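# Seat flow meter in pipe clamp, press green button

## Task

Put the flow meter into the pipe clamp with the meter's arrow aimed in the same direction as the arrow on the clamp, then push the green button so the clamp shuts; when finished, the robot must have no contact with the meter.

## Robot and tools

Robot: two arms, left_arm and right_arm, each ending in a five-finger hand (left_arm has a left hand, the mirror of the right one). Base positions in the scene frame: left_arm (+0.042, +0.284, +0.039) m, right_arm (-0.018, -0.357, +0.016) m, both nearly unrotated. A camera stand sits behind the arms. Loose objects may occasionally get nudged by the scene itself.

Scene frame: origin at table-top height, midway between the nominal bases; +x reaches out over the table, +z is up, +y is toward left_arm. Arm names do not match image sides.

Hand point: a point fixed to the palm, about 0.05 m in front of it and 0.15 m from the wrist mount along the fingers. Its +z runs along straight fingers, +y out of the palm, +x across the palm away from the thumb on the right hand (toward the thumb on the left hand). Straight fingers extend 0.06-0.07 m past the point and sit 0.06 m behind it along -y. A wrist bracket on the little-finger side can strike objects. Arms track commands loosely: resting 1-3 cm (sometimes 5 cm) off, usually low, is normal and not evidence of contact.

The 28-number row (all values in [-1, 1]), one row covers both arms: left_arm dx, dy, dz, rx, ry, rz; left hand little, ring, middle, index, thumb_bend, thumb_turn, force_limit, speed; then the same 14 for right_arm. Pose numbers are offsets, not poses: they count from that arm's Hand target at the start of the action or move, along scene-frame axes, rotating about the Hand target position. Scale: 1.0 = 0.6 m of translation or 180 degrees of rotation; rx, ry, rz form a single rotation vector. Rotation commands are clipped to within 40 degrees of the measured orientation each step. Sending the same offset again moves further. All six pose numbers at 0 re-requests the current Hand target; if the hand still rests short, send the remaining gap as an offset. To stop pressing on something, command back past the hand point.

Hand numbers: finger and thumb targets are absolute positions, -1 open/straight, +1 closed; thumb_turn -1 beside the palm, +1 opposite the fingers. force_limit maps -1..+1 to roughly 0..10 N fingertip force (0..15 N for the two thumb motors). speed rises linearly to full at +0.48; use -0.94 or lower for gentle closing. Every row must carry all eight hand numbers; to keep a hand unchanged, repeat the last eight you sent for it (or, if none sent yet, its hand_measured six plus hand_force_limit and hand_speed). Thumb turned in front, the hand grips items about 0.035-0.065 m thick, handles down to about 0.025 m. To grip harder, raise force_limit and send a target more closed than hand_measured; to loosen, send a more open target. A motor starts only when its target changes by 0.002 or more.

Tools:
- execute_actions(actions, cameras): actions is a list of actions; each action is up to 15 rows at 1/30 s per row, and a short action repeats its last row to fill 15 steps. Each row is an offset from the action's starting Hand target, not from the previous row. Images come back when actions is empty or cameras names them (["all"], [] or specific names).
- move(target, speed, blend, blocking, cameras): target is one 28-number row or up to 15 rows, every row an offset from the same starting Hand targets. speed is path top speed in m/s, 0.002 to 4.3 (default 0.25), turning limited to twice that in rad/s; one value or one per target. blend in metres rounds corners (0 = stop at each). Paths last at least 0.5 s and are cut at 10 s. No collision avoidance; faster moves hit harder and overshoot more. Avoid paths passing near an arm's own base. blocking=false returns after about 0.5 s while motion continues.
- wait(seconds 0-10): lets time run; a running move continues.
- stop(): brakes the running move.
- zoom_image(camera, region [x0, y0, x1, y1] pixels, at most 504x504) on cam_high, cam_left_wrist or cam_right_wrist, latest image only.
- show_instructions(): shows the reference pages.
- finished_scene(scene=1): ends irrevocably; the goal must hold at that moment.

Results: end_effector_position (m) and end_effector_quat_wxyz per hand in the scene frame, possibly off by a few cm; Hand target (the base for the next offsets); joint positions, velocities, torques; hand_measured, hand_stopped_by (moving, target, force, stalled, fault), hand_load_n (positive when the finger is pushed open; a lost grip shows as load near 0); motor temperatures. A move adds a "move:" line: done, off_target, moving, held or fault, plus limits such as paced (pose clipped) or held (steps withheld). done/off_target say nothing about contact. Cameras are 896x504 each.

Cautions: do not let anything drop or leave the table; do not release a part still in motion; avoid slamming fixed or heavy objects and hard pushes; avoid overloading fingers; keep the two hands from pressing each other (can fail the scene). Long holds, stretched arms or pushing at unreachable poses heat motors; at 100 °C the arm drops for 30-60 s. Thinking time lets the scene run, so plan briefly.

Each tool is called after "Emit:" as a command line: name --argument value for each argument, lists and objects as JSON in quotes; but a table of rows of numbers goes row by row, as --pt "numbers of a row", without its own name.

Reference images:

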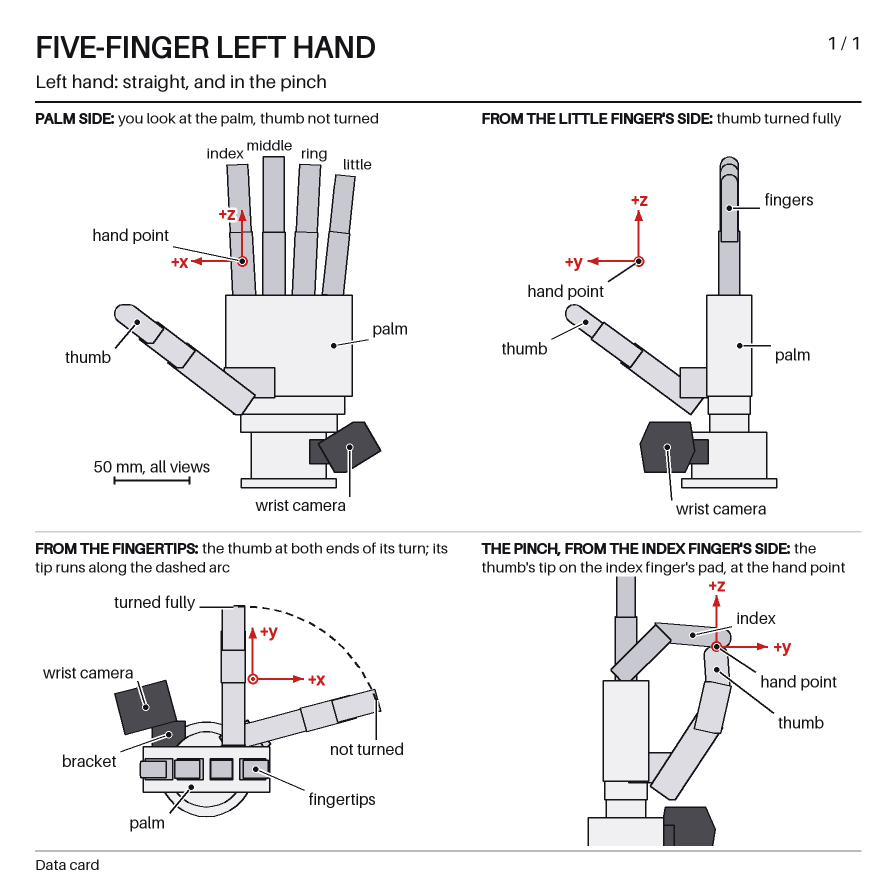

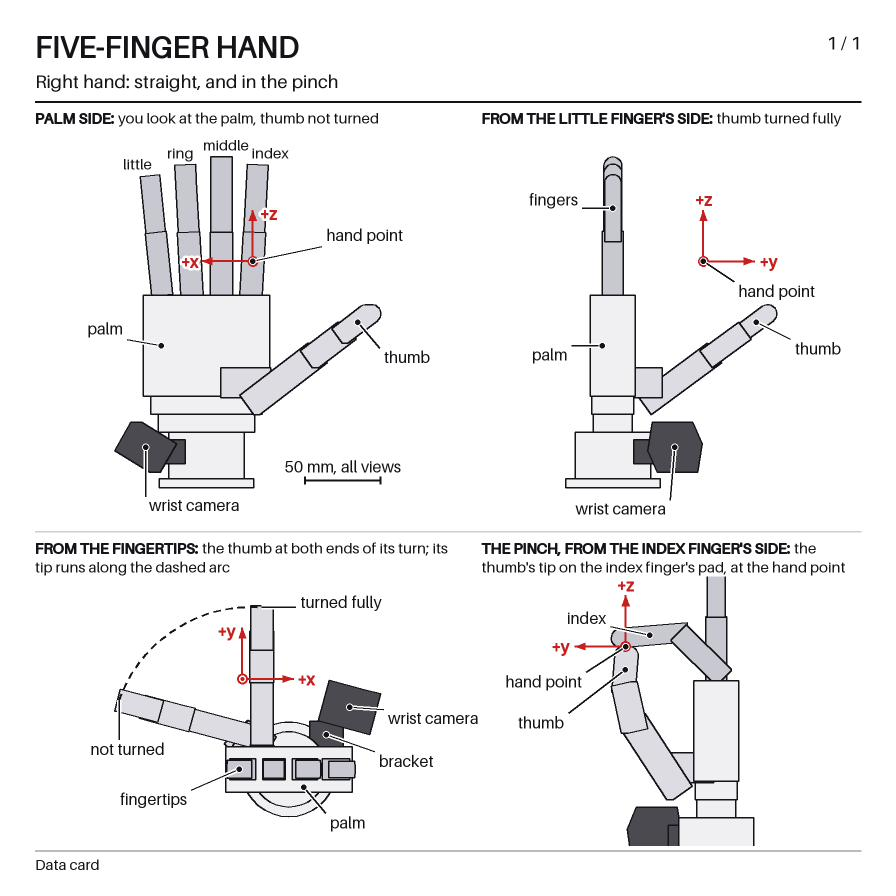

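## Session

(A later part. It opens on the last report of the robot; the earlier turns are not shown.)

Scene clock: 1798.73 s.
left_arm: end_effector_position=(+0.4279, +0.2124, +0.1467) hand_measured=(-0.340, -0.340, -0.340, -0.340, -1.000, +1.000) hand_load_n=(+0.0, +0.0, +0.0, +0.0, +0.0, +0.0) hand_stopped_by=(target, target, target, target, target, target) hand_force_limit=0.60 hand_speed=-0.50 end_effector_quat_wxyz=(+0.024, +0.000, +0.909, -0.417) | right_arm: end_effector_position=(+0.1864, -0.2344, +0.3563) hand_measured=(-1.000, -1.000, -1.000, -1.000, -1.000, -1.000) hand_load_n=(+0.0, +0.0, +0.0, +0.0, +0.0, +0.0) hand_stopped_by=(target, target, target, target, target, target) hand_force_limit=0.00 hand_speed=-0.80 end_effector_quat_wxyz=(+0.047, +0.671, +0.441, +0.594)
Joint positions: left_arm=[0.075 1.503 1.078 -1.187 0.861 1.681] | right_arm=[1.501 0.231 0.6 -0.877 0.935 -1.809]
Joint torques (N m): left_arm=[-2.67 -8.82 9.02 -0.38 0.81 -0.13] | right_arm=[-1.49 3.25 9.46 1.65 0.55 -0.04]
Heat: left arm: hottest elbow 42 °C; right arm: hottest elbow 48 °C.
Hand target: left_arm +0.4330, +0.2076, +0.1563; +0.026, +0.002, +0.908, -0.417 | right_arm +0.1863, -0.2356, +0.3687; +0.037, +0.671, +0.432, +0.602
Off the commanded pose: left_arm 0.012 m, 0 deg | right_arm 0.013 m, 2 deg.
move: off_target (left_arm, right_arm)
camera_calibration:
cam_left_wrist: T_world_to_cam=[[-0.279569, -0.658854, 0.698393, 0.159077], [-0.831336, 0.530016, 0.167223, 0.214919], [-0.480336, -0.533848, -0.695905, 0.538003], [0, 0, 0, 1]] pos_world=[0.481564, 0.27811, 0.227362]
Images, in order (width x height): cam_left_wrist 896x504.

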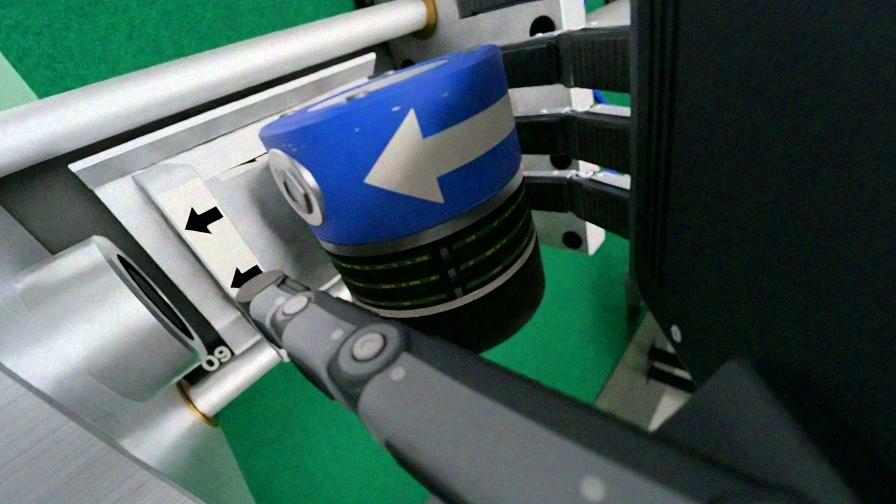

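Emit:
move --pt "0.0 -0.012 0.035 0 0 0 -0.34 -0.34 -0.34 -0.34 -1 1 0.6 -0.5 0 0 0 0 0 0 -1 -1 -1 -1 -1 -1 0 -0.8" --pt "0.0 0.0 0.2 0 0 0 -0.34 -0.34 -0.34 -0.34 -1 1 0.6 -0.5 0 0 0 0 0 0 -1 -1 -1 -1 -1 -1 0 -0.8" --speed '[0.06,0.15]' --blend '[0.01,0]' --cameras '["cam_left_wrist", "cam_high"]'

Emit:
zoom_image --camera "cam_left_wrist" --region '[60, 20, 560, 440]'

Scene clock: 1809.13 s.
left_arm: end_effector_position=(+0.4227, +0.2063, +0.2621) hand_measured=(-0.340, -0.340, -0.340, -0.340, -1.000, +1.000) hand_load_n=(+0.0, -0.5, +0.0, +0.0, +0.0, +0.0) hand_stopped_by=(target, target, target, target, target, target) hand_force_limit=0.60 hand_speed=-0.50 end_effector_quat_wxyz=(+0.013, -0.006, +0.909, -0.418) | right_arm: end_effector_position=(+0.1864, -0.2344, +0.3563) hand_measured=(-1.000, -1.000, -1.000, -1.000, -1.000, -1.000) hand_load_n=(+0.0, +0.0, +0.0, +0.0, +0.0, +0.0) hand_stopped_by=(target, target, target, target, target, target) hand_force_limit=0.00 hand_speed=-0.80 end_effector_quat_wxyz=(+0.047, +0.671, +0.441, +0.594)
Joint positions: left_arm=[0.061 1.418 1.3 -1.5 0.861 1.659] | right_arm=[1.501 0.231 0.6 -0.877 0.935 -1.809]
Joint torques (N m): left_arm=[-1.67 -7.88 11.25 -0.55 0.78 0.06] | right_arm=[-1.49 3.37 9.43 1.62 0.55 -0.04]
Heat: left arm: hottest elbow 43 °C; right arm: hottest elbow 48 °C.
Hand target: left_arm +0.4331, +0.2076, +0.2763; +0.027, +0.002, +0.908, -0.417 | right_arm +0.1863, -0.2356, +0.3687; +0.037, +0.671, +0.432, +0.602
Off the commanded pose: left_arm 0.018 m, 2 deg | right_arm 0.013 m, 2 deg.
move: off_target (left_arm, right_arm)
camera_calibration:
cam_left_wrist: T_world_to_cam=[[-0.262378, -0.658062, 0.705771, 0.0637244], [-0.827401, 0.529784, 0.186377, 0.187986], [-0.496554, -0.535055, -0.683484, 0.616329], [0, 0, 0, 1]] pos_world=[0.4783, 0.272112, 0.34124]
Images, in order (width x height): cam_high 896x504, cam_left_wrist 896x504.

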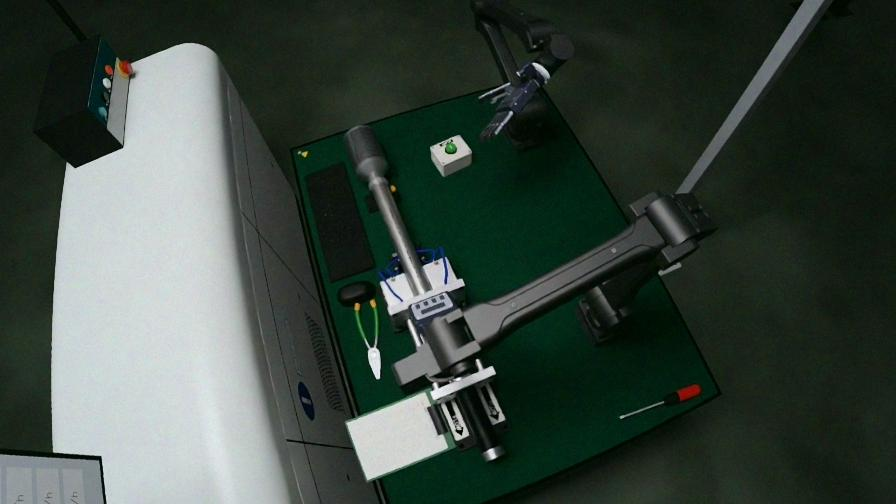

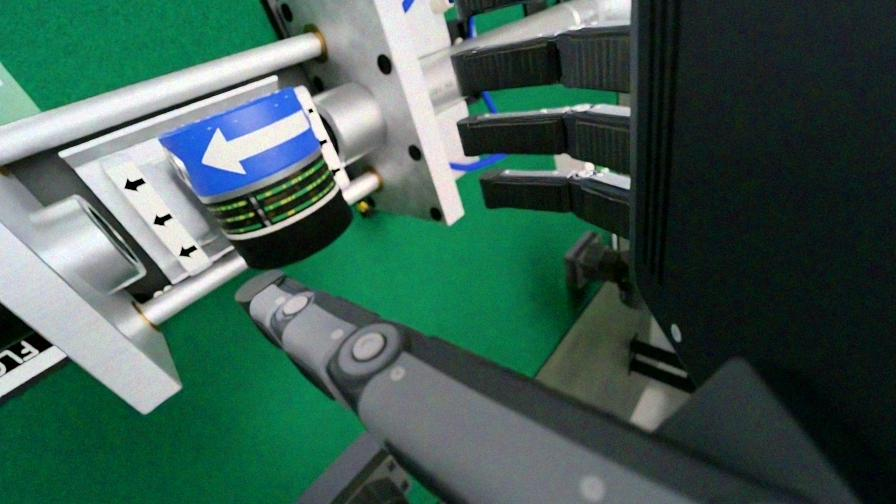

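Scaled by 1.008 from the camera's 896x504 image, which has a finer 1280x720 frame.

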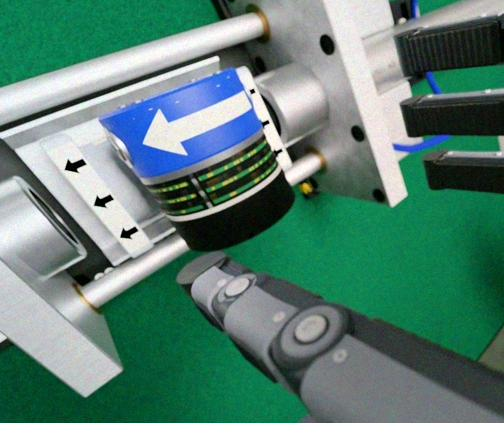

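Emit:
move --target '[-0.25,0.167,0.083,0,0,0,-1,-1,-1,-1,-1,1,0,-0.5,0.29,-0.02,0,0,0,0,-1,-1,-1,-1,-1,-1,0,-0.8]' --speed 0.12 --cameras '["cam_high", "cam_right_wrist"]'

Emit:
zoom_image --camera "cam_high" --region '[370, 240, 520, 470]'

Scene clock: 1882.37 s.
left_arm: end_effector_position=(+0.2888, +0.3056, +0.3274) hand_measured=(-1.000, -1.000, -1.000, -1.000, -1.000, +1.000) hand_load_n=(+0.0, +0.0, +0.0, +0.0, +0.0, +0.0) hand_stopped_by=(target, target, target, target, target, target) hand_force_limit=0.00 hand_speed=-0.50 end_effector_quat_wxyz=(+0.158, -0.055, +0.936, -0.309) | right_arm: end_effector_position=(+0.3490, -0.2482, +0.3300) hand_measured=(-1.000, -1.000, -1.000, -1.000, -1.000, -1.000) hand_load_n=(+0.0, +0.0, +0.0, +0.0, +0.5, +0.0) hand_stopped_by=(target, target, target, target, target, target) hand_force_limit=0.00 hand_speed=-0.80 end_effector_quat_wxyz=(+0.013, +0.722, +0.385, +0.575)
Joint positions: left_arm=[0.382 0.925 1.136 -1.669 0.702 1.811] | right_arm=[0.466 0.578 0.6 -0.366 0 -2.084]
Joint torques (N m): left_arm=[-0.97 -1.96 7.97 -0.24 0.45 -0.08] | right_arm=[-2.14 -0.21 12.34 2.78 0.04 -0.13]
Motor temperatures (°C): left_arm=[25 26 46 25 30 24] | right_arm=[24 24 49 25 25 25]
Heat: left arm: hottest elbow 46 °C; right arm: hottest elbow 49 °C.
Hand target: left_arm +0.2830, +0.3079, +0.3260; +0.026, +0.002, +0.908, -0.417 | right_arm +0.3603, -0.2476, +0.3687; +0.037, +0.671, +0.433, +0.601
Off the commanded pose: left_arm 0.006 m, 21 deg | right_arm 0.040 m, 9 deg.
joint sent to its limit (left arm) — joint 4 (wrist pitch), lower limit. The joint targets are off in orientation, not in position.
joint sent to its limit (right arm) — joint 6 (wrist roll), lower limit. The joint targets are off in orientation, not in position.
move: off_target (left_arm, right_arm)
camera_calibration:
cam_right_wrist: T_world_to_cam=[[0.541876, -0.540803, 0.643353, -0.529675], [-0.379324, -0.840448, -0.386988, 0.0446624], [0.749989, -0.0343394, -0.660558, 0.0663909], [0, 0, 0, 1]] pos_world=[0.254167, -0.246633, 0.401907]
Images, in order (width x height): cam_high 896x504, cam_right_wrist 896x504.

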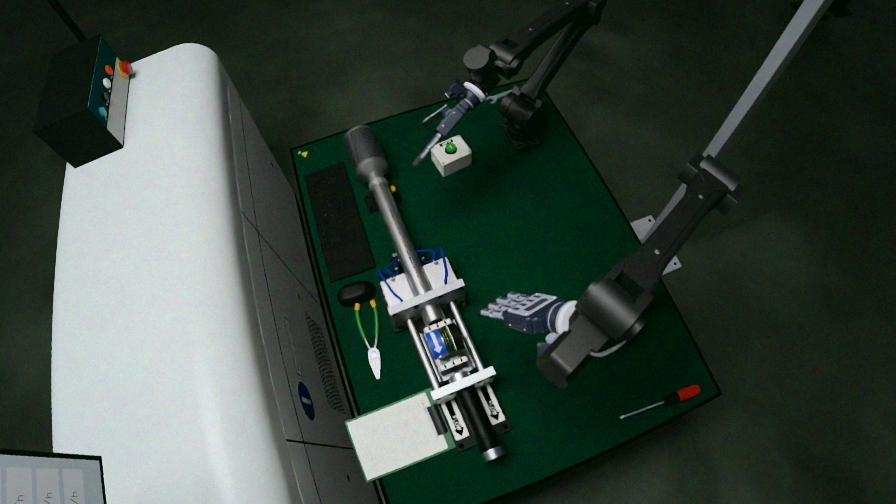

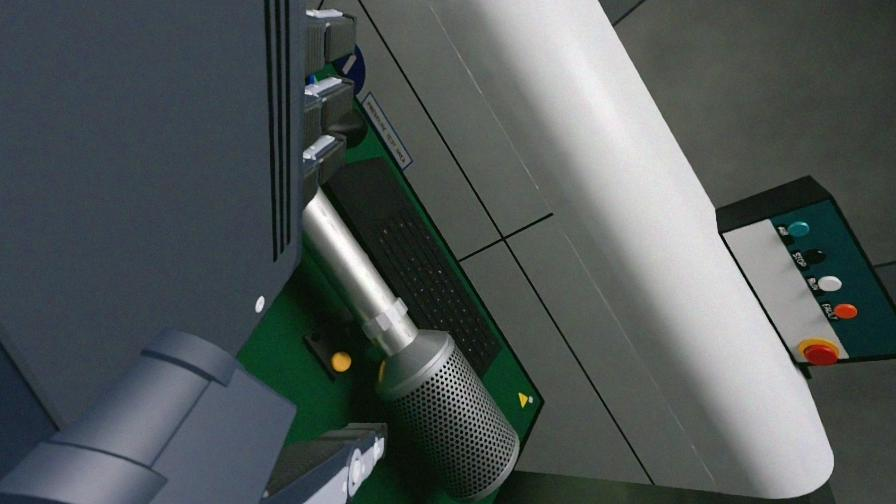

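Scaled by 2.191 from the camera's 896x504 image, which has a finer 1280x720 frame.

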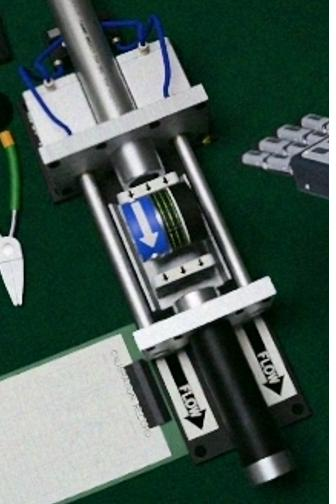

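Emit:
move --target '[0,0,0,0,0,0,-1,-1,-1,-1,-1,1,0,-0.5,-0.23,-0.245,-0.17,0.0265,0.4309,-0.3105,1,1,1,-1,-1,-1,0,-0.4]' --speed 0.25 --cameras '["cam_high", "cam_right_wrist"]'

Scene clock: 1913.37 s.
left_arm: end_effector_position=(+0.2888, +0.3056, +0.3274) hand_measured=(-1.000, -1.000, -1.000, -1.000, -1.000, +1.000) hand_load_n=(+0.0, +0.0, +0.0, -0.5, +0.0, +0.5) hand_stopped_by=(target, target, target, target, target, target) hand_force_limit=0.00 hand_speed=-0.50 end_effector_quat_wxyz=(+0.158, -0.055, +0.936, -0.309) | right_arm: end_effector_position=(+0.2108, -0.3943, +0.2491) hand_measured=(+1.000, +1.000, +1.000, -1.000, -1.000, -1.000) hand_load_n=(+0.0, +0.0, +0.0, +0.0, +0.0, +0.0) hand_stopped_by=(target, target, target, target, target, target) hand_force_limit=0.00 hand_speed=-0.40 end_effector_quat_wxyz=(+0.003, +1.000, +0.009, -0.014)
Joint positions: left_arm=[0.382 0.925 1.136 -1.669 0.702 1.811] | right_arm=[0.094 1.032 1.058 -1.626 0.003 -1.493]
Joint torques (N m): left_arm=[-1.03 -1.96 7.97 -0.24 0.45 -0.08] | right_arm=[-2.14 -4.48 11.02 -0.14 0.08 0.09]
Heat: left arm: hottest elbow 47 °C; right arm: hottest elbow 53 °C.
Hand target: left_arm +0.2830, +0.3078, +0.3260; +0.026, +0.002, +0.908, -0.417 | right_arm +0.2223, -0.3945, +0.2666; +0.001, +1.000, +0.000, +0.000
Off the commanded pose: left_arm 0.006 m, 21 deg | right_arm 0.021 m, 2 deg.
joint sent to its limit (left arm) — joint 4 (wrist pitch), lower limit. The joint targets are off in orientation, not in position.
move: off_target (left_arm, right_arm)
camera_calibration:
cam_right_wrist: T_world_to_cam=[[0.258872, -0.965852, -0.0107736, -0.426712], [-0.792949, -0.218872, 0.568618, -0.0675883], [-0.551559, -0.138656, -0.822531, 0.385169], [0, 0, 0, 1]] pos_world=[0.269313, -0.373528, 0.350648]
Images, in order (width x height): cam_high 896x504, cam_right_wrist 896x504.

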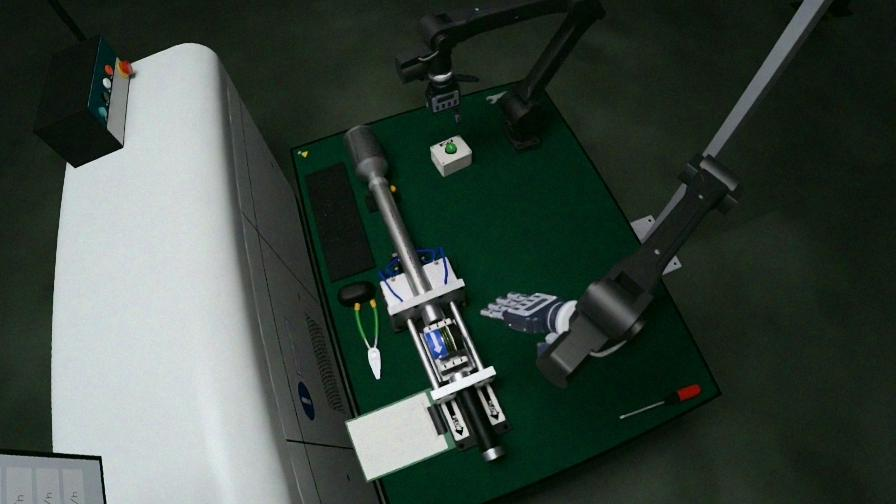

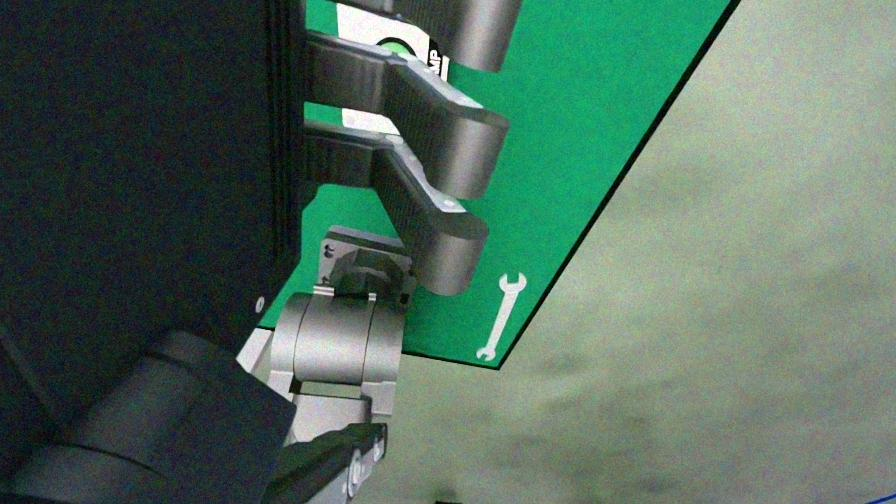

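Emit:
zoom_image --camera "cam_right_wrist" --region '[290, 0, 530, 180]'

Emit:
zoom_image --camera "cam_high" --region '[390, 60, 510, 190]'

Scaled by 2.100 from the camera's 896x504 image, which has a finer 1280x720 frame.

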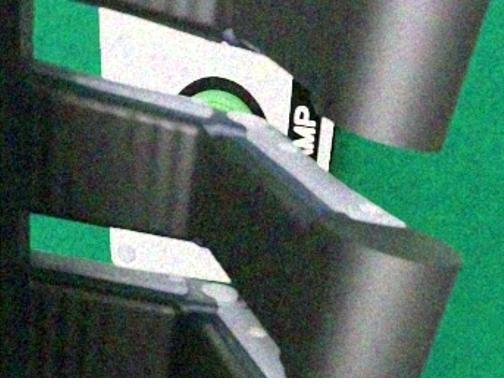

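Scaled by 3.877 from the camera's 896x504 image, which has a finer 1280x720 frame.

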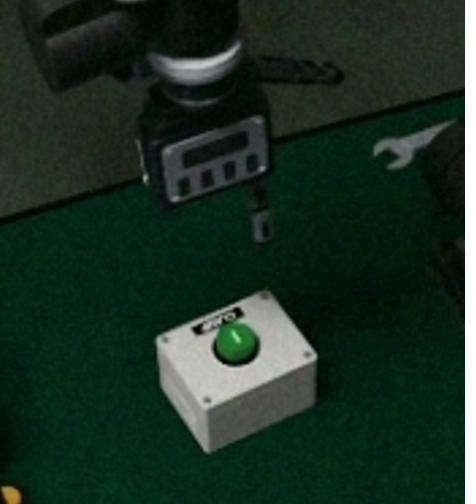

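Emit:
move --target '[0,0,0,0,0,0,-1,-1,-1,-1,-1,1,0,-0.5,0.036,-0.002,-0.11,0,-0.009,0,1,1,1,-1,-1,-1,0,-0.4]' --speed 0.12 --cameras '["cam_high", "cam_right_wrist"]'

Emit:
zoom_image --camera "cam_high" --region '[390, 60, 510, 190]'

Scene clock: 1942.37 s.
left_arm: end_effector_position=(+0.2888, +0.3056, +0.3274) hand_measured=(-1.000, -1.000, -1.000, -1.000, -1.000, +1.000) hand_load_n=(+0.0, +0.0, +0.0, +0.0, +0.0, +0.0) hand_stopped_by=(target, target, target, target, target, target) hand_force_limit=0.00 hand_speed=-0.50 end_effector_quat_wxyz=(+0.158, -0.055, +0.936, -0.309) | right_arm: end_effector_position=(+0.2407, -0.3934, +0.2060) hand_measured=(+1.000, +1.000, +1.000, -1.000, -1.000, -1.000) hand_load_n=(+0.0, +0.0, +0.0, +0.0, +0.0, +0.0) hand_stopped_by=(target, target, target, target, target, target) hand_force_limit=0.00 hand_speed=-0.40 end_effector_quat_wxyz=(+0.000, +1.000, +0.005, +0.016)
Joint positions: left_arm=[0.382 0.925 1.136 -1.669 0.702 1.811] | right_arm=[0.086 1.075 0.979 -1.443 0.003 -1.493]
Joint torques (N m): left_arm=[-0.97 -1.96 7.97 -0.24 0.46 -0.08] | right_arm=[-2.2 -5.01 6.78 0.91 0.16 -0.01]
Heat: left arm: hottest elbow 46 °C; right arm: hottest elbow 53 °C.
Hand target: left_arm +0.2830, +0.3078, +0.3260; +0.026, +0.002, +0.908, -0.417 | right_arm +0.2439, -0.3957, +0.2006; +0.001, +1.000, +0.000, +0.014
Off the commanded pose: left_arm 0.006 m, 21 deg | right_arm 0.007 m, 1 deg.
joint sent to its limit (left arm) — joint 4 (wrist pitch), lower limit. The joint targets are off in orientation, not in position.
move: off_target (left_arm)
camera_calibration:
cam_right_wrist: T_world_to_cam=[[0.251495, -0.967858, -0.000588364, -0.435143], [-0.827898, -0.215442, 0.517851, 0.00102971], [-0.501333, -0.12975, -0.855471, 0.364542], [0, 0, 0, 1]] pos_world=[0.293046, -0.373636, 0.311066]
Images, in order (width x height): cam_high 896x504, cam_right_wrist 896x504.

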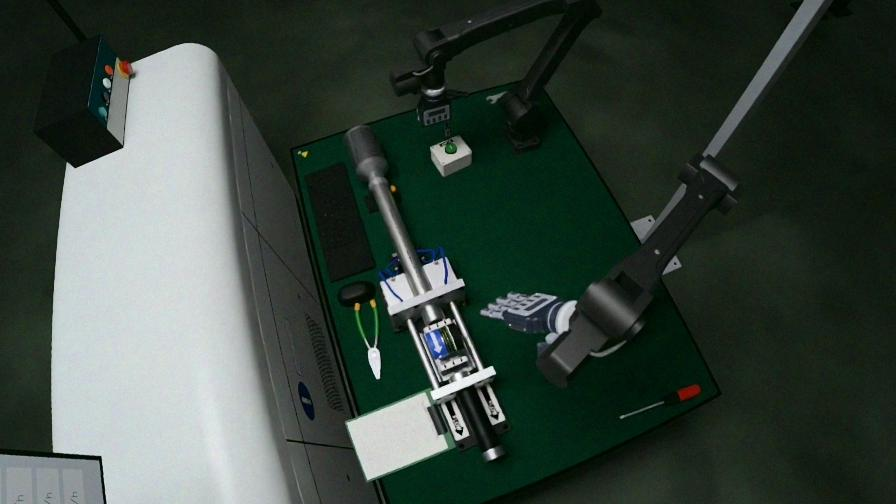

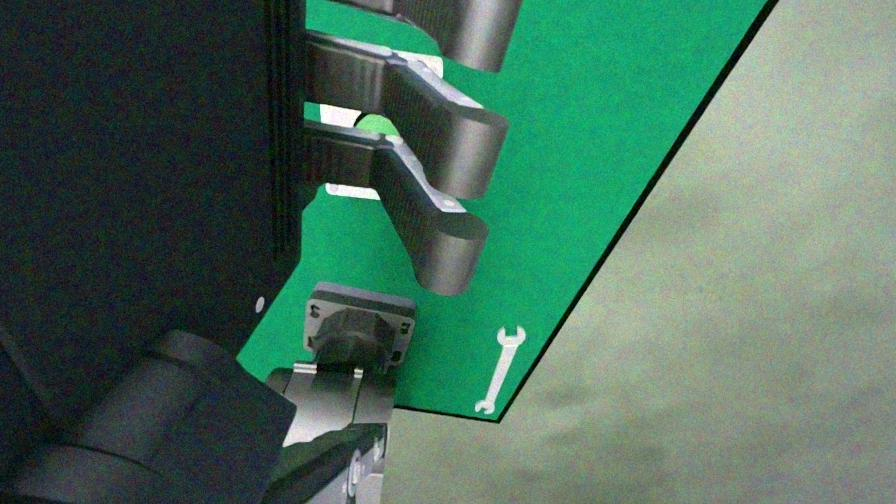

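Scaled by 3.877 from the camera's 896x504 image, which has a finer 1280x720 frame.

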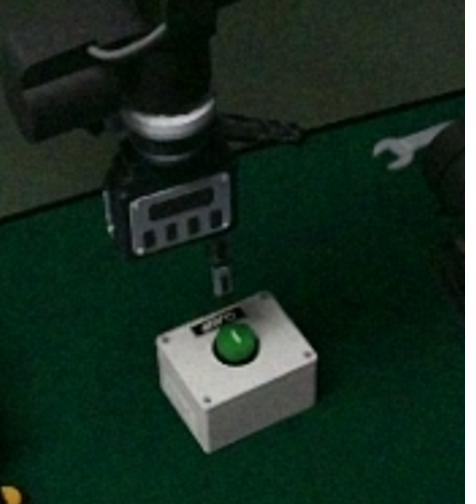

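Emit:
move --target '[0,0,0,0,0,0,-1,-1,-1,-1,-1,1,0,-0.5,-0.0155,-0.004,-0.072,0,0.005,0,1,1,1,-1,-1,-1,0,-0.4]' --speed 0.08 --cameras '["cam_high", "cam_right_wrist"]'

Emit:
zoom_image --camera "cam_high" --region '[390, 60, 510, 190]'

Scene clock: 1956.10 s.
left_arm: end_effector_position=(+0.2888, +0.3056, +0.3274) hand_measured=(-1.000, -1.000, -1.000, -1.000, -1.000, +1.000) hand_load_n=(+0.0, +0.0, +0.0, +0.0, +0.0, +0.5) hand_stopped_by=(target, target, target, target, target, target) hand_force_limit=0.00 hand_speed=-0.50 end_effector_quat_wxyz=(+0.158, -0.055, +0.936, -0.309) | right_arm: end_effector_position=(+0.2322, -0.3958, +0.1636) hand_measured=(+1.000, +1.000, +1.000, -1.000, -1.000, -1.000) hand_load_n=(+0.0, +0.0, +0.0, +0.0, +0.0, +0.0) hand_stopped_by=(target, target, target, target, target, target) hand_force_limit=0.00 hand_speed=-0.40 end_effector_quat_wxyz=(+0.001, +1.000, +0.001, +0.010)
Joint positions: left_arm=[0.382 0.925 1.136 -1.669 0.702 1.811] | right_arm=[0.08 1.079 0.869 -1.34 0.003 -1.493]
Joint torques (N m): left_arm=[-1.03 -1.96 7.97 -0.24 0.45 -0.08] | right_arm=[-2.32 -4.72 6.57 0.85 0.11 -0.08]
Heat: left arm: hottest elbow 46 °C; right arm: hottest elbow 50 °C.
Hand target: left_arm +0.2830, +0.3078, +0.3260; +0.026, +0.002, +0.908, -0.417 | right_arm +0.2346, -0.3982, +0.1574; +0.001, +1.000, +0.000, +0.007
Off the commanded pose: left_arm 0.006 m, 21 deg | right_arm 0.007 m, 0 deg.
joint sent to its limit (left arm) — joint 4 (wrist pitch), lower limit. The joint targets are off in orientation, not in position.
move: off_target (left_arm)
camera_calibration:
cam_right_wrist: T_world_to_cam=[[0.244847, -0.969558, -0.002651, -0.434163], [-0.823178, -0.209324, 0.527789, 0.0150645], [-0.512277, -0.127046, -0.849371, 0.326318], [0, 0, 0, 1]] pos_world=[0.28587, -0.376336, 0.268063]
Images, in order (width x height): cam_high 896x504, cam_right_wrist 896x504.

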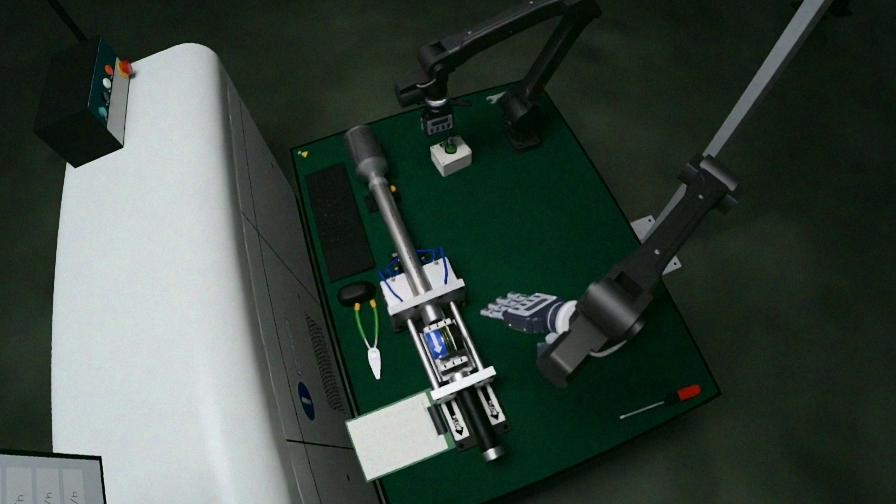

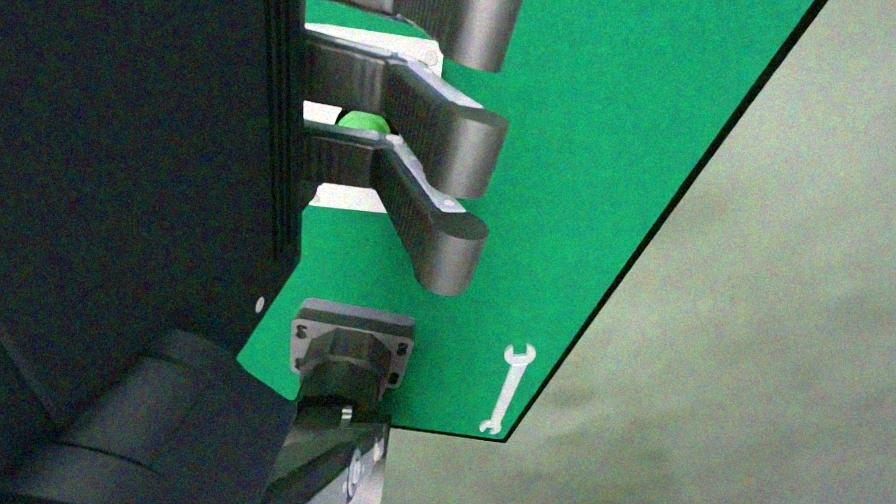

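Scaled by 3.877 from the camera's 896x504 image, which has a finer 1280x720 frame.

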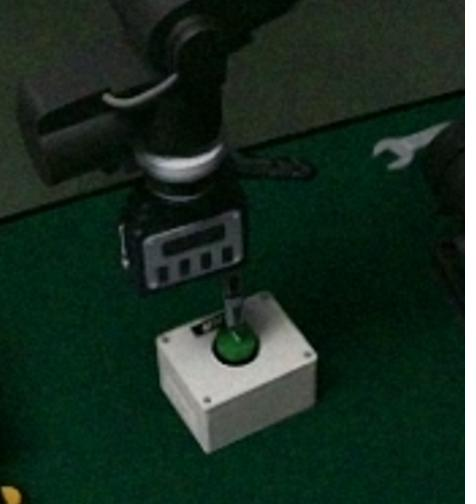

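Emit:
move --target '[0,0,0,0,0,0,-1,-1,-1,-1,-1,1,0,-0.5,0.0,0.0,-0.037,0,0.0,0,1,1,1,-1,-1,-1,0,-0.4]' --speed 0.04 --cameras '["cam_high"]'

Emit:
zoom_image --camera "cam_high" --region '[390, 60, 510, 190]'

Scene clock: 1964.30 s.
left_arm: end_effector_position=(+0.2888, +0.3056, +0.3274) hand_measured=(-1.000, -1.000, -1.000, -1.000, -1.000, +1.000) hand_load_n=(+0.0, +0.0, +0.0, +0.0, +0.0, +0.0) hand_stopped_by=(target, target, target, target, target, target) hand_force_limit=0.00 hand_speed=-0.50 end_effector_quat_wxyz=(+0.158, -0.055, +0.936, -0.309) | right_arm: end_effector_position=(+0.2325, -0.3958, +0.1416) hand_measured=(+1.000, +1.000, +1.000, -1.000, -1.000, -1.000) hand_load_n=(+0.0, +0.0, +0.0, +0.0, +0.0, +0.0) hand_stopped_by=(target, target, target, target, target, target) hand_force_limit=0.00 hand_speed=-0.40 end_effector_quat_wxyz=(+0.001, +1.000, +0.001, +0.010)
Joint positions: left_arm=[0.382 0.925 1.136 -1.669 0.702 1.811] | right_arm=[0.08 1.097 0.822 -1.276 0.003 -1.493]
Joint torques (N m): left_arm=[-1.03 -1.96 7.97 -0.24 0.45 -0.08] | right_arm=[-2.14 -4.72 6.39 0.9 0.11 -0.09]
Heat: left arm: hottest elbow 45 °C; right arm: hottest elbow 49 °C.
Hand target: left_arm +0.2830, +0.3078, +0.3260; +0.026, +0.002, +0.908, -0.417 | right_arm +0.2346, -0.3982, +0.1353; +0.001, +1.000, +0.000, +0.007
Off the commanded pose: left_arm 0.006 m, 21 deg | right_arm 0.007 m, 0 deg.
joint sent to its limit (left arm) — joint 4 (wrist pitch), lower limit. The joint targets are off in orientation, not in position.
move: off_target (left_arm)
Images, in order (width x height): cam_high 896x504.

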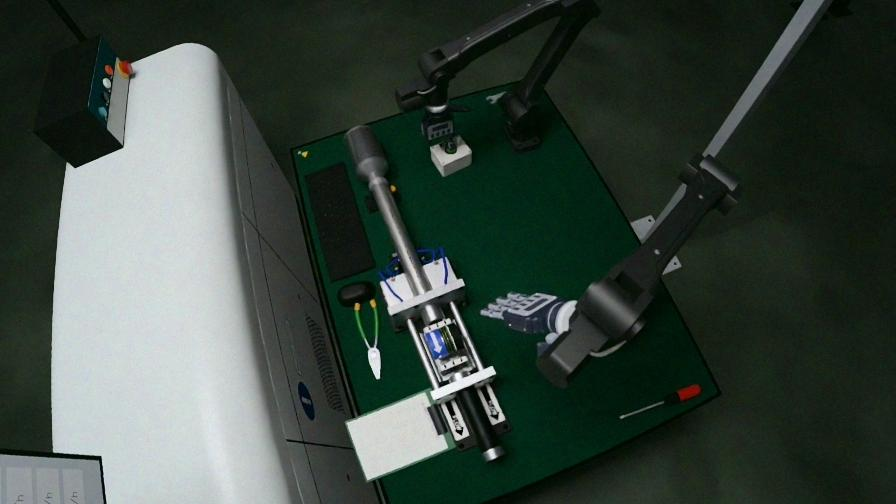

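Scaled by 3.877 from the camera's 896x504 image, which has a finer 1280x720 frame.

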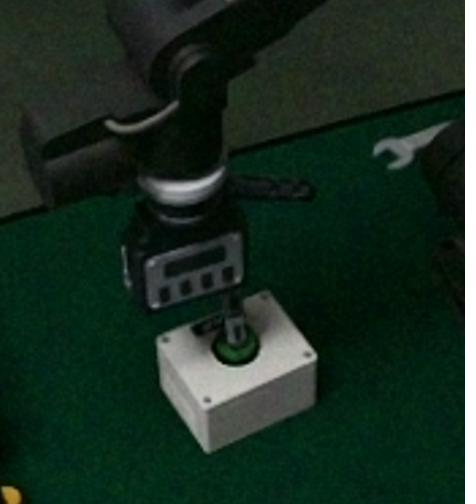

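Emit:
move --target '[0,0,0,0,0,0,-1,-1,-1,-1,-1,1,0,-0.5,0.0,0.0,-0.02,0,0.0,0,1,1,1,-1,-1,-1,0,-0.4]' --speed 0.04 --cameras '["cam_high"]'

Emit:
zoom_image --camera "cam_high" --region '[390, 60, 510, 190]'

Emit:
zoom_image --camera "cam_high" --region '[370, 240, 520, 470]'

Scene clock: 1971.73 s.
left_arm: end_effector_position=(+0.2888, +0.3056, +0.3274) hand_measured=(-1.000, -1.000, -1.000, -1.000, -1.000, +1.000) hand_load_n=(+0.0, +0.0, +0.0, +0.0, +0.0, +0.5) hand_stopped_by=(target, target, target, target, target, target) hand_force_limit=0.00 hand_speed=-0.50 end_effector_quat_wxyz=(+0.158, -0.055, +0.936, -0.309) | right_arm: end_effector_position=(+0.2325, -0.3958, +0.1376) hand_measured=(+1.000, +1.000, +1.000, -1.000, -1.000, -1.000) hand_load_n=(+0.0, +0.0, +0.0, +0.0, +0.0, +0.0) hand_stopped_by=(target, target, target, target, target, target) hand_force_limit=0.00 hand_speed=-0.40 end_effector_quat_wxyz=(+0.001, +1.000, +0.001, +0.012)
Joint positions: left_arm=[0.382 0.925 1.136 -1.669 0.702 1.811] | right_arm=[0.08 1.097 0.811 -1.261 0.003 -1.493]
Joint torques (N m): left_arm=[-0.97 -1.9 7.97 -0.24 0.45 -0.08] | right_arm=[-2.26 -3.9 5.38 1.51 0.1 -0.08]
Heat: left arm: hottest elbow 45 °C; right arm: hottest elbow 48 °C.
Hand target: left_arm +0.2830, +0.3078, +0.3260; +0.026, +0.002, +0.908, -0.417 | right_arm +0.2346, -0.3982, +0.1232; +0.001, +1.000, +0.000, +0.007
Off the commanded pose: left_arm 0.006 m, 21 deg | right_arm 0.015 m, 1 deg.
joint sent to its limit (left arm) — joint 4 (wrist pitch), lower limit. The joint targets are off in orientation, not in position.
move: off_target (left_arm, right_arm)
Images, in order (width x height): cam_high 896x504.

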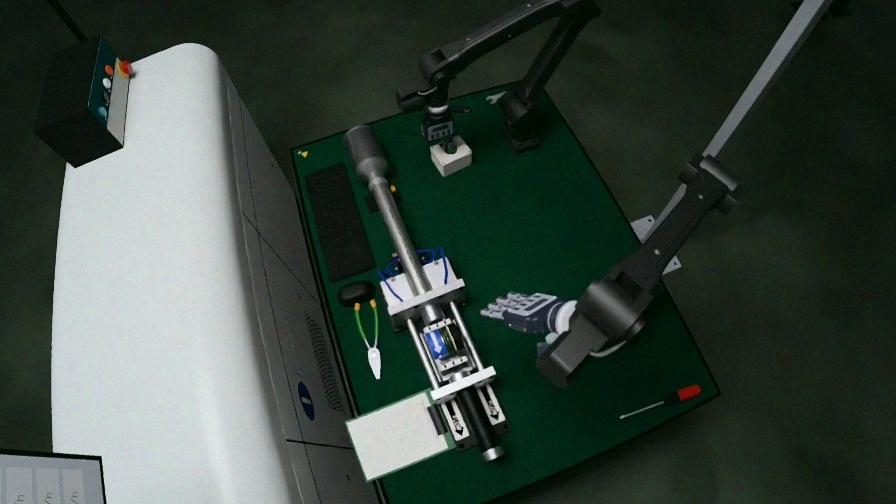

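Scaled by 3.877 from the camera's 896x504 image, which has a finer 1280x720 frame.

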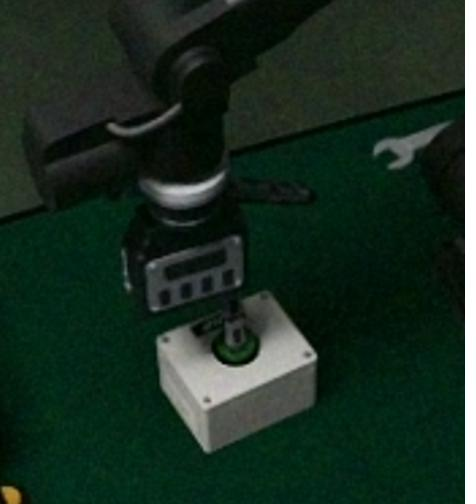

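Scaled by 2.191 from the camera's 896x504 image, which has a finer 1280x720 frame.

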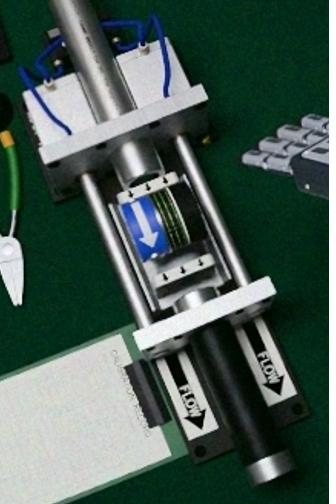

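Emit:
move --target '[0,0,0,0,0,0,-1,-1,-1,-1,-1,1,0,-0.5,0.0,0.0,-0.02,0,0.0,0,1,1,1,-1,-1,-1,0,-0.4]' --speed 0.04 --cameras '["cam_high"]'

Emit:
zoom_image --camera "cam_high" --region '[370, 240, 520, 470]'

Scene clock: 1977.63 s.
left_arm: end_effector_position=(+0.2888, +0.3056, +0.3274) hand_measured=(-1.000, -1.000, -1.000, -1.000, -1.000, +1.000) hand_load_n=(+0.0, +0.0, +0.0, +0.0, +0.5, +0.0) hand_stopped_by=(target, target, target, target, target, target) hand_force_limit=0.00 hand_speed=-0.50 end_effector_quat_wxyz=(+0.158, -0.055, +0.936, -0.309) | right_arm: end_effector_position=(+0.2322, -0.3958, +0.1340) hand_measured=(+1.000, +1.000, +1.000, -1.000, -1.000, -1.000) hand_load_n=(+0.0, +0.0, +0.0, -0.5, +0.0, +0.0) hand_stopped_by=(target, target, target, target, target, target) hand_force_limit=0.00 hand_speed=-0.40 end_effector_quat_wxyz=(+0.001, +1.000, +0.001, +0.014)
Joint positions: left_arm=[0.382 0.925 1.136 -1.669 0.702 1.811] | right_arm=[0.08 1.097 0.801 -1.248 0.003 -1.493]
Joint torques (N m): left_arm=[-0.97 -1.96 7.97 -0.24 0.45 -0.08] | right_arm=[-2.2 -3.14 4.37 2.36 0.11 -0.07]
Heat: left arm: hottest elbow 45 °C; right arm: hottest elbow 47 °C.
Hand target: left_arm +0.2830, +0.3078, +0.3260; +0.026, +0.002, +0.908, -0.417 | right_arm +0.2347, -0.3982, +0.1113; +0.001, +1.000, +0.000, +0.007
Off the commanded pose: left_arm 0.006 m, 21 deg | right_arm 0.023 m, 1 deg.
joint sent to its limit (left arm) — joint 4 (wrist pitch), lower limit. The joint targets are off in orientation, not in position.
move: off_target (left_arm, right_arm)
Images, in order (width x height): cam_high 896x504.

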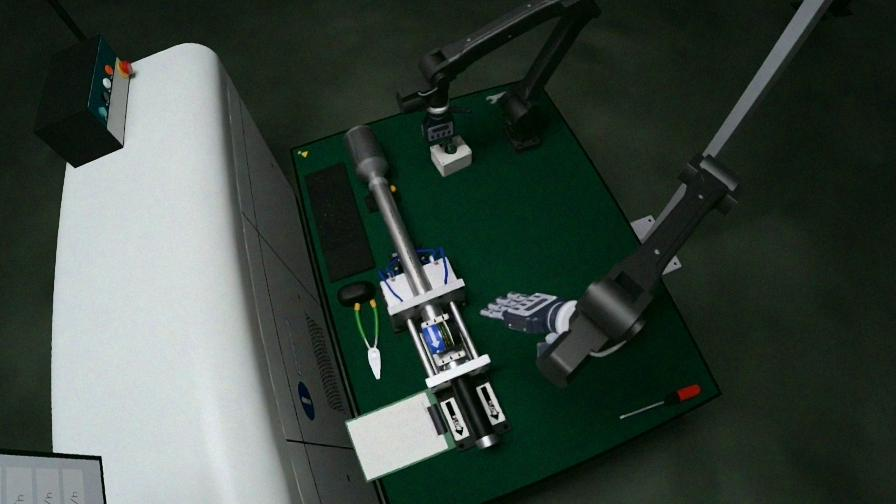

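Scaled by 2.191 from the camera's 896x504 image, which has a finer 1280x720 frame.

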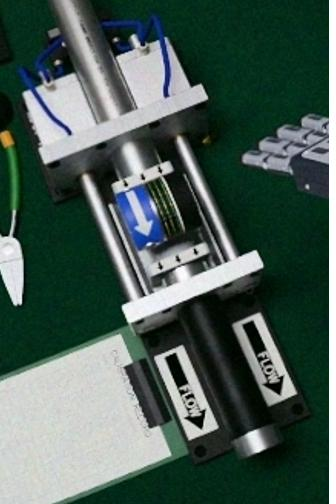

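Emit:
move --target '[0,0,0,0,0,0,-1,-1,-1,-1,-1,1,0,-0.5,0.0,0.0,0.15,0,0.0,0,1,1,1,-1,-1,-1,0,-0.4]' --speed 0.1 --cameras '["cam_high"]'

Emit:
zoom_image --camera "cam_high" --region '[370, 240, 520, 470]'

Scene clock: 1984.20 s.
left_arm: end_effector_position=(+0.2888, +0.3056, +0.3274) hand_measured=(-1.000, -1.000, -1.000, -1.000, -1.000, +1.000) hand_load_n=(+0.0, +0.0, +0.0, -0.5, +0.0, +0.0) hand_stopped_by=(target, target, target, target, target, target) hand_force_limit=0.00 hand_speed=-0.50 end_effector_quat_wxyz=(+0.158, -0.055, +0.936, -0.309) | right_arm: end_effector_position=(+0.2212, -0.3968, +0.1801) hand_measured=(+1.000, +1.000, +1.000, -1.000, -1.000, -1.000) hand_load_n=(+0.0, +0.0, +0.0, +0.0, +0.0, +0.0) hand_stopped_by=(target, target, target, target, target, target) hand_force_limit=0.00 hand_speed=-0.40 end_effector_quat_wxyz=(+0.003, +1.000, +0.001, -0.018)
Joint positions: left_arm=[0.382 0.925 1.136 -1.669 0.702 1.811] | right_arm=[0.079 1.084 0.91 -1.434 0.003 -1.493]
Joint torques (N m): left_arm=[-1.03 -1.96 7.97 -0.24 0.45 -0.08] | right_arm=[-2.32 -7.3 10.59 -0.25 0.14 -0.08]
Heat: left arm: hottest elbow 45 °C; right arm: hottest elbow 46 °C.
Hand target: left_arm +0.2830, +0.3078, +0.3260; +0.026, +0.002, +0.908, -0.417 | right_arm +0.2346, -0.3982, +0.2012; +0.001, +1.000, +0.000, +0.007
Off the commanded pose: left_arm 0.006 m, 21 deg | right_arm 0.025 m, 3 deg.
joint sent to its limit (left arm) — joint 4 (wrist pitch), lower limit. The joint targets are off in orientation, not in position.
move: off_target (left_arm, right_arm)
Images, in order (width x height): cam_high 896x504.

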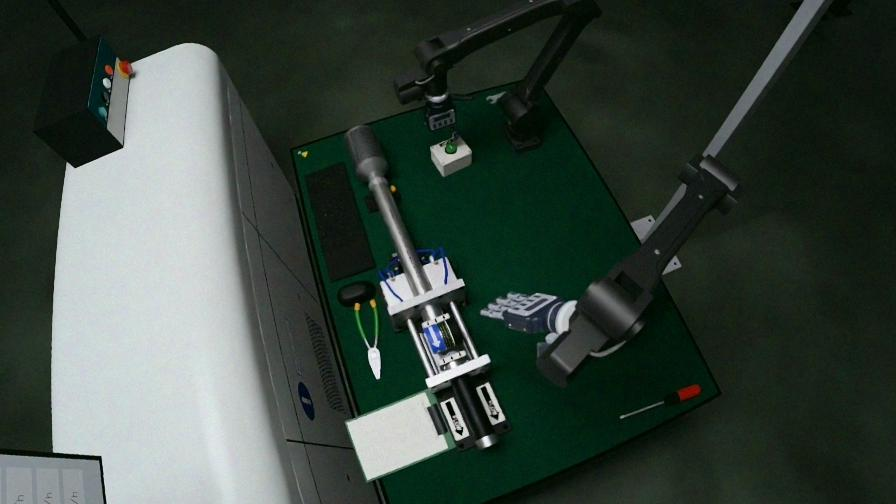

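Scaled by 2.191 from the camera's 896x504 image, which has a finer 1280x720 frame.

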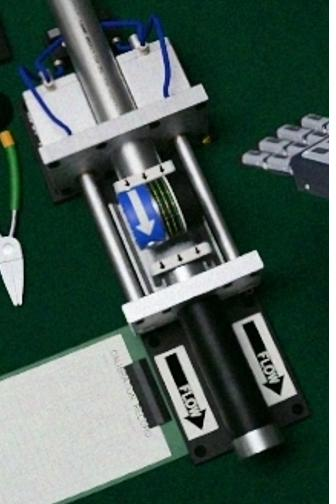

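The clamp is closed on the meter, its arrow points the same way as the clamp's, and neither hand is touching it.

Emit:
finished_scene

The scene is finished: the task was done.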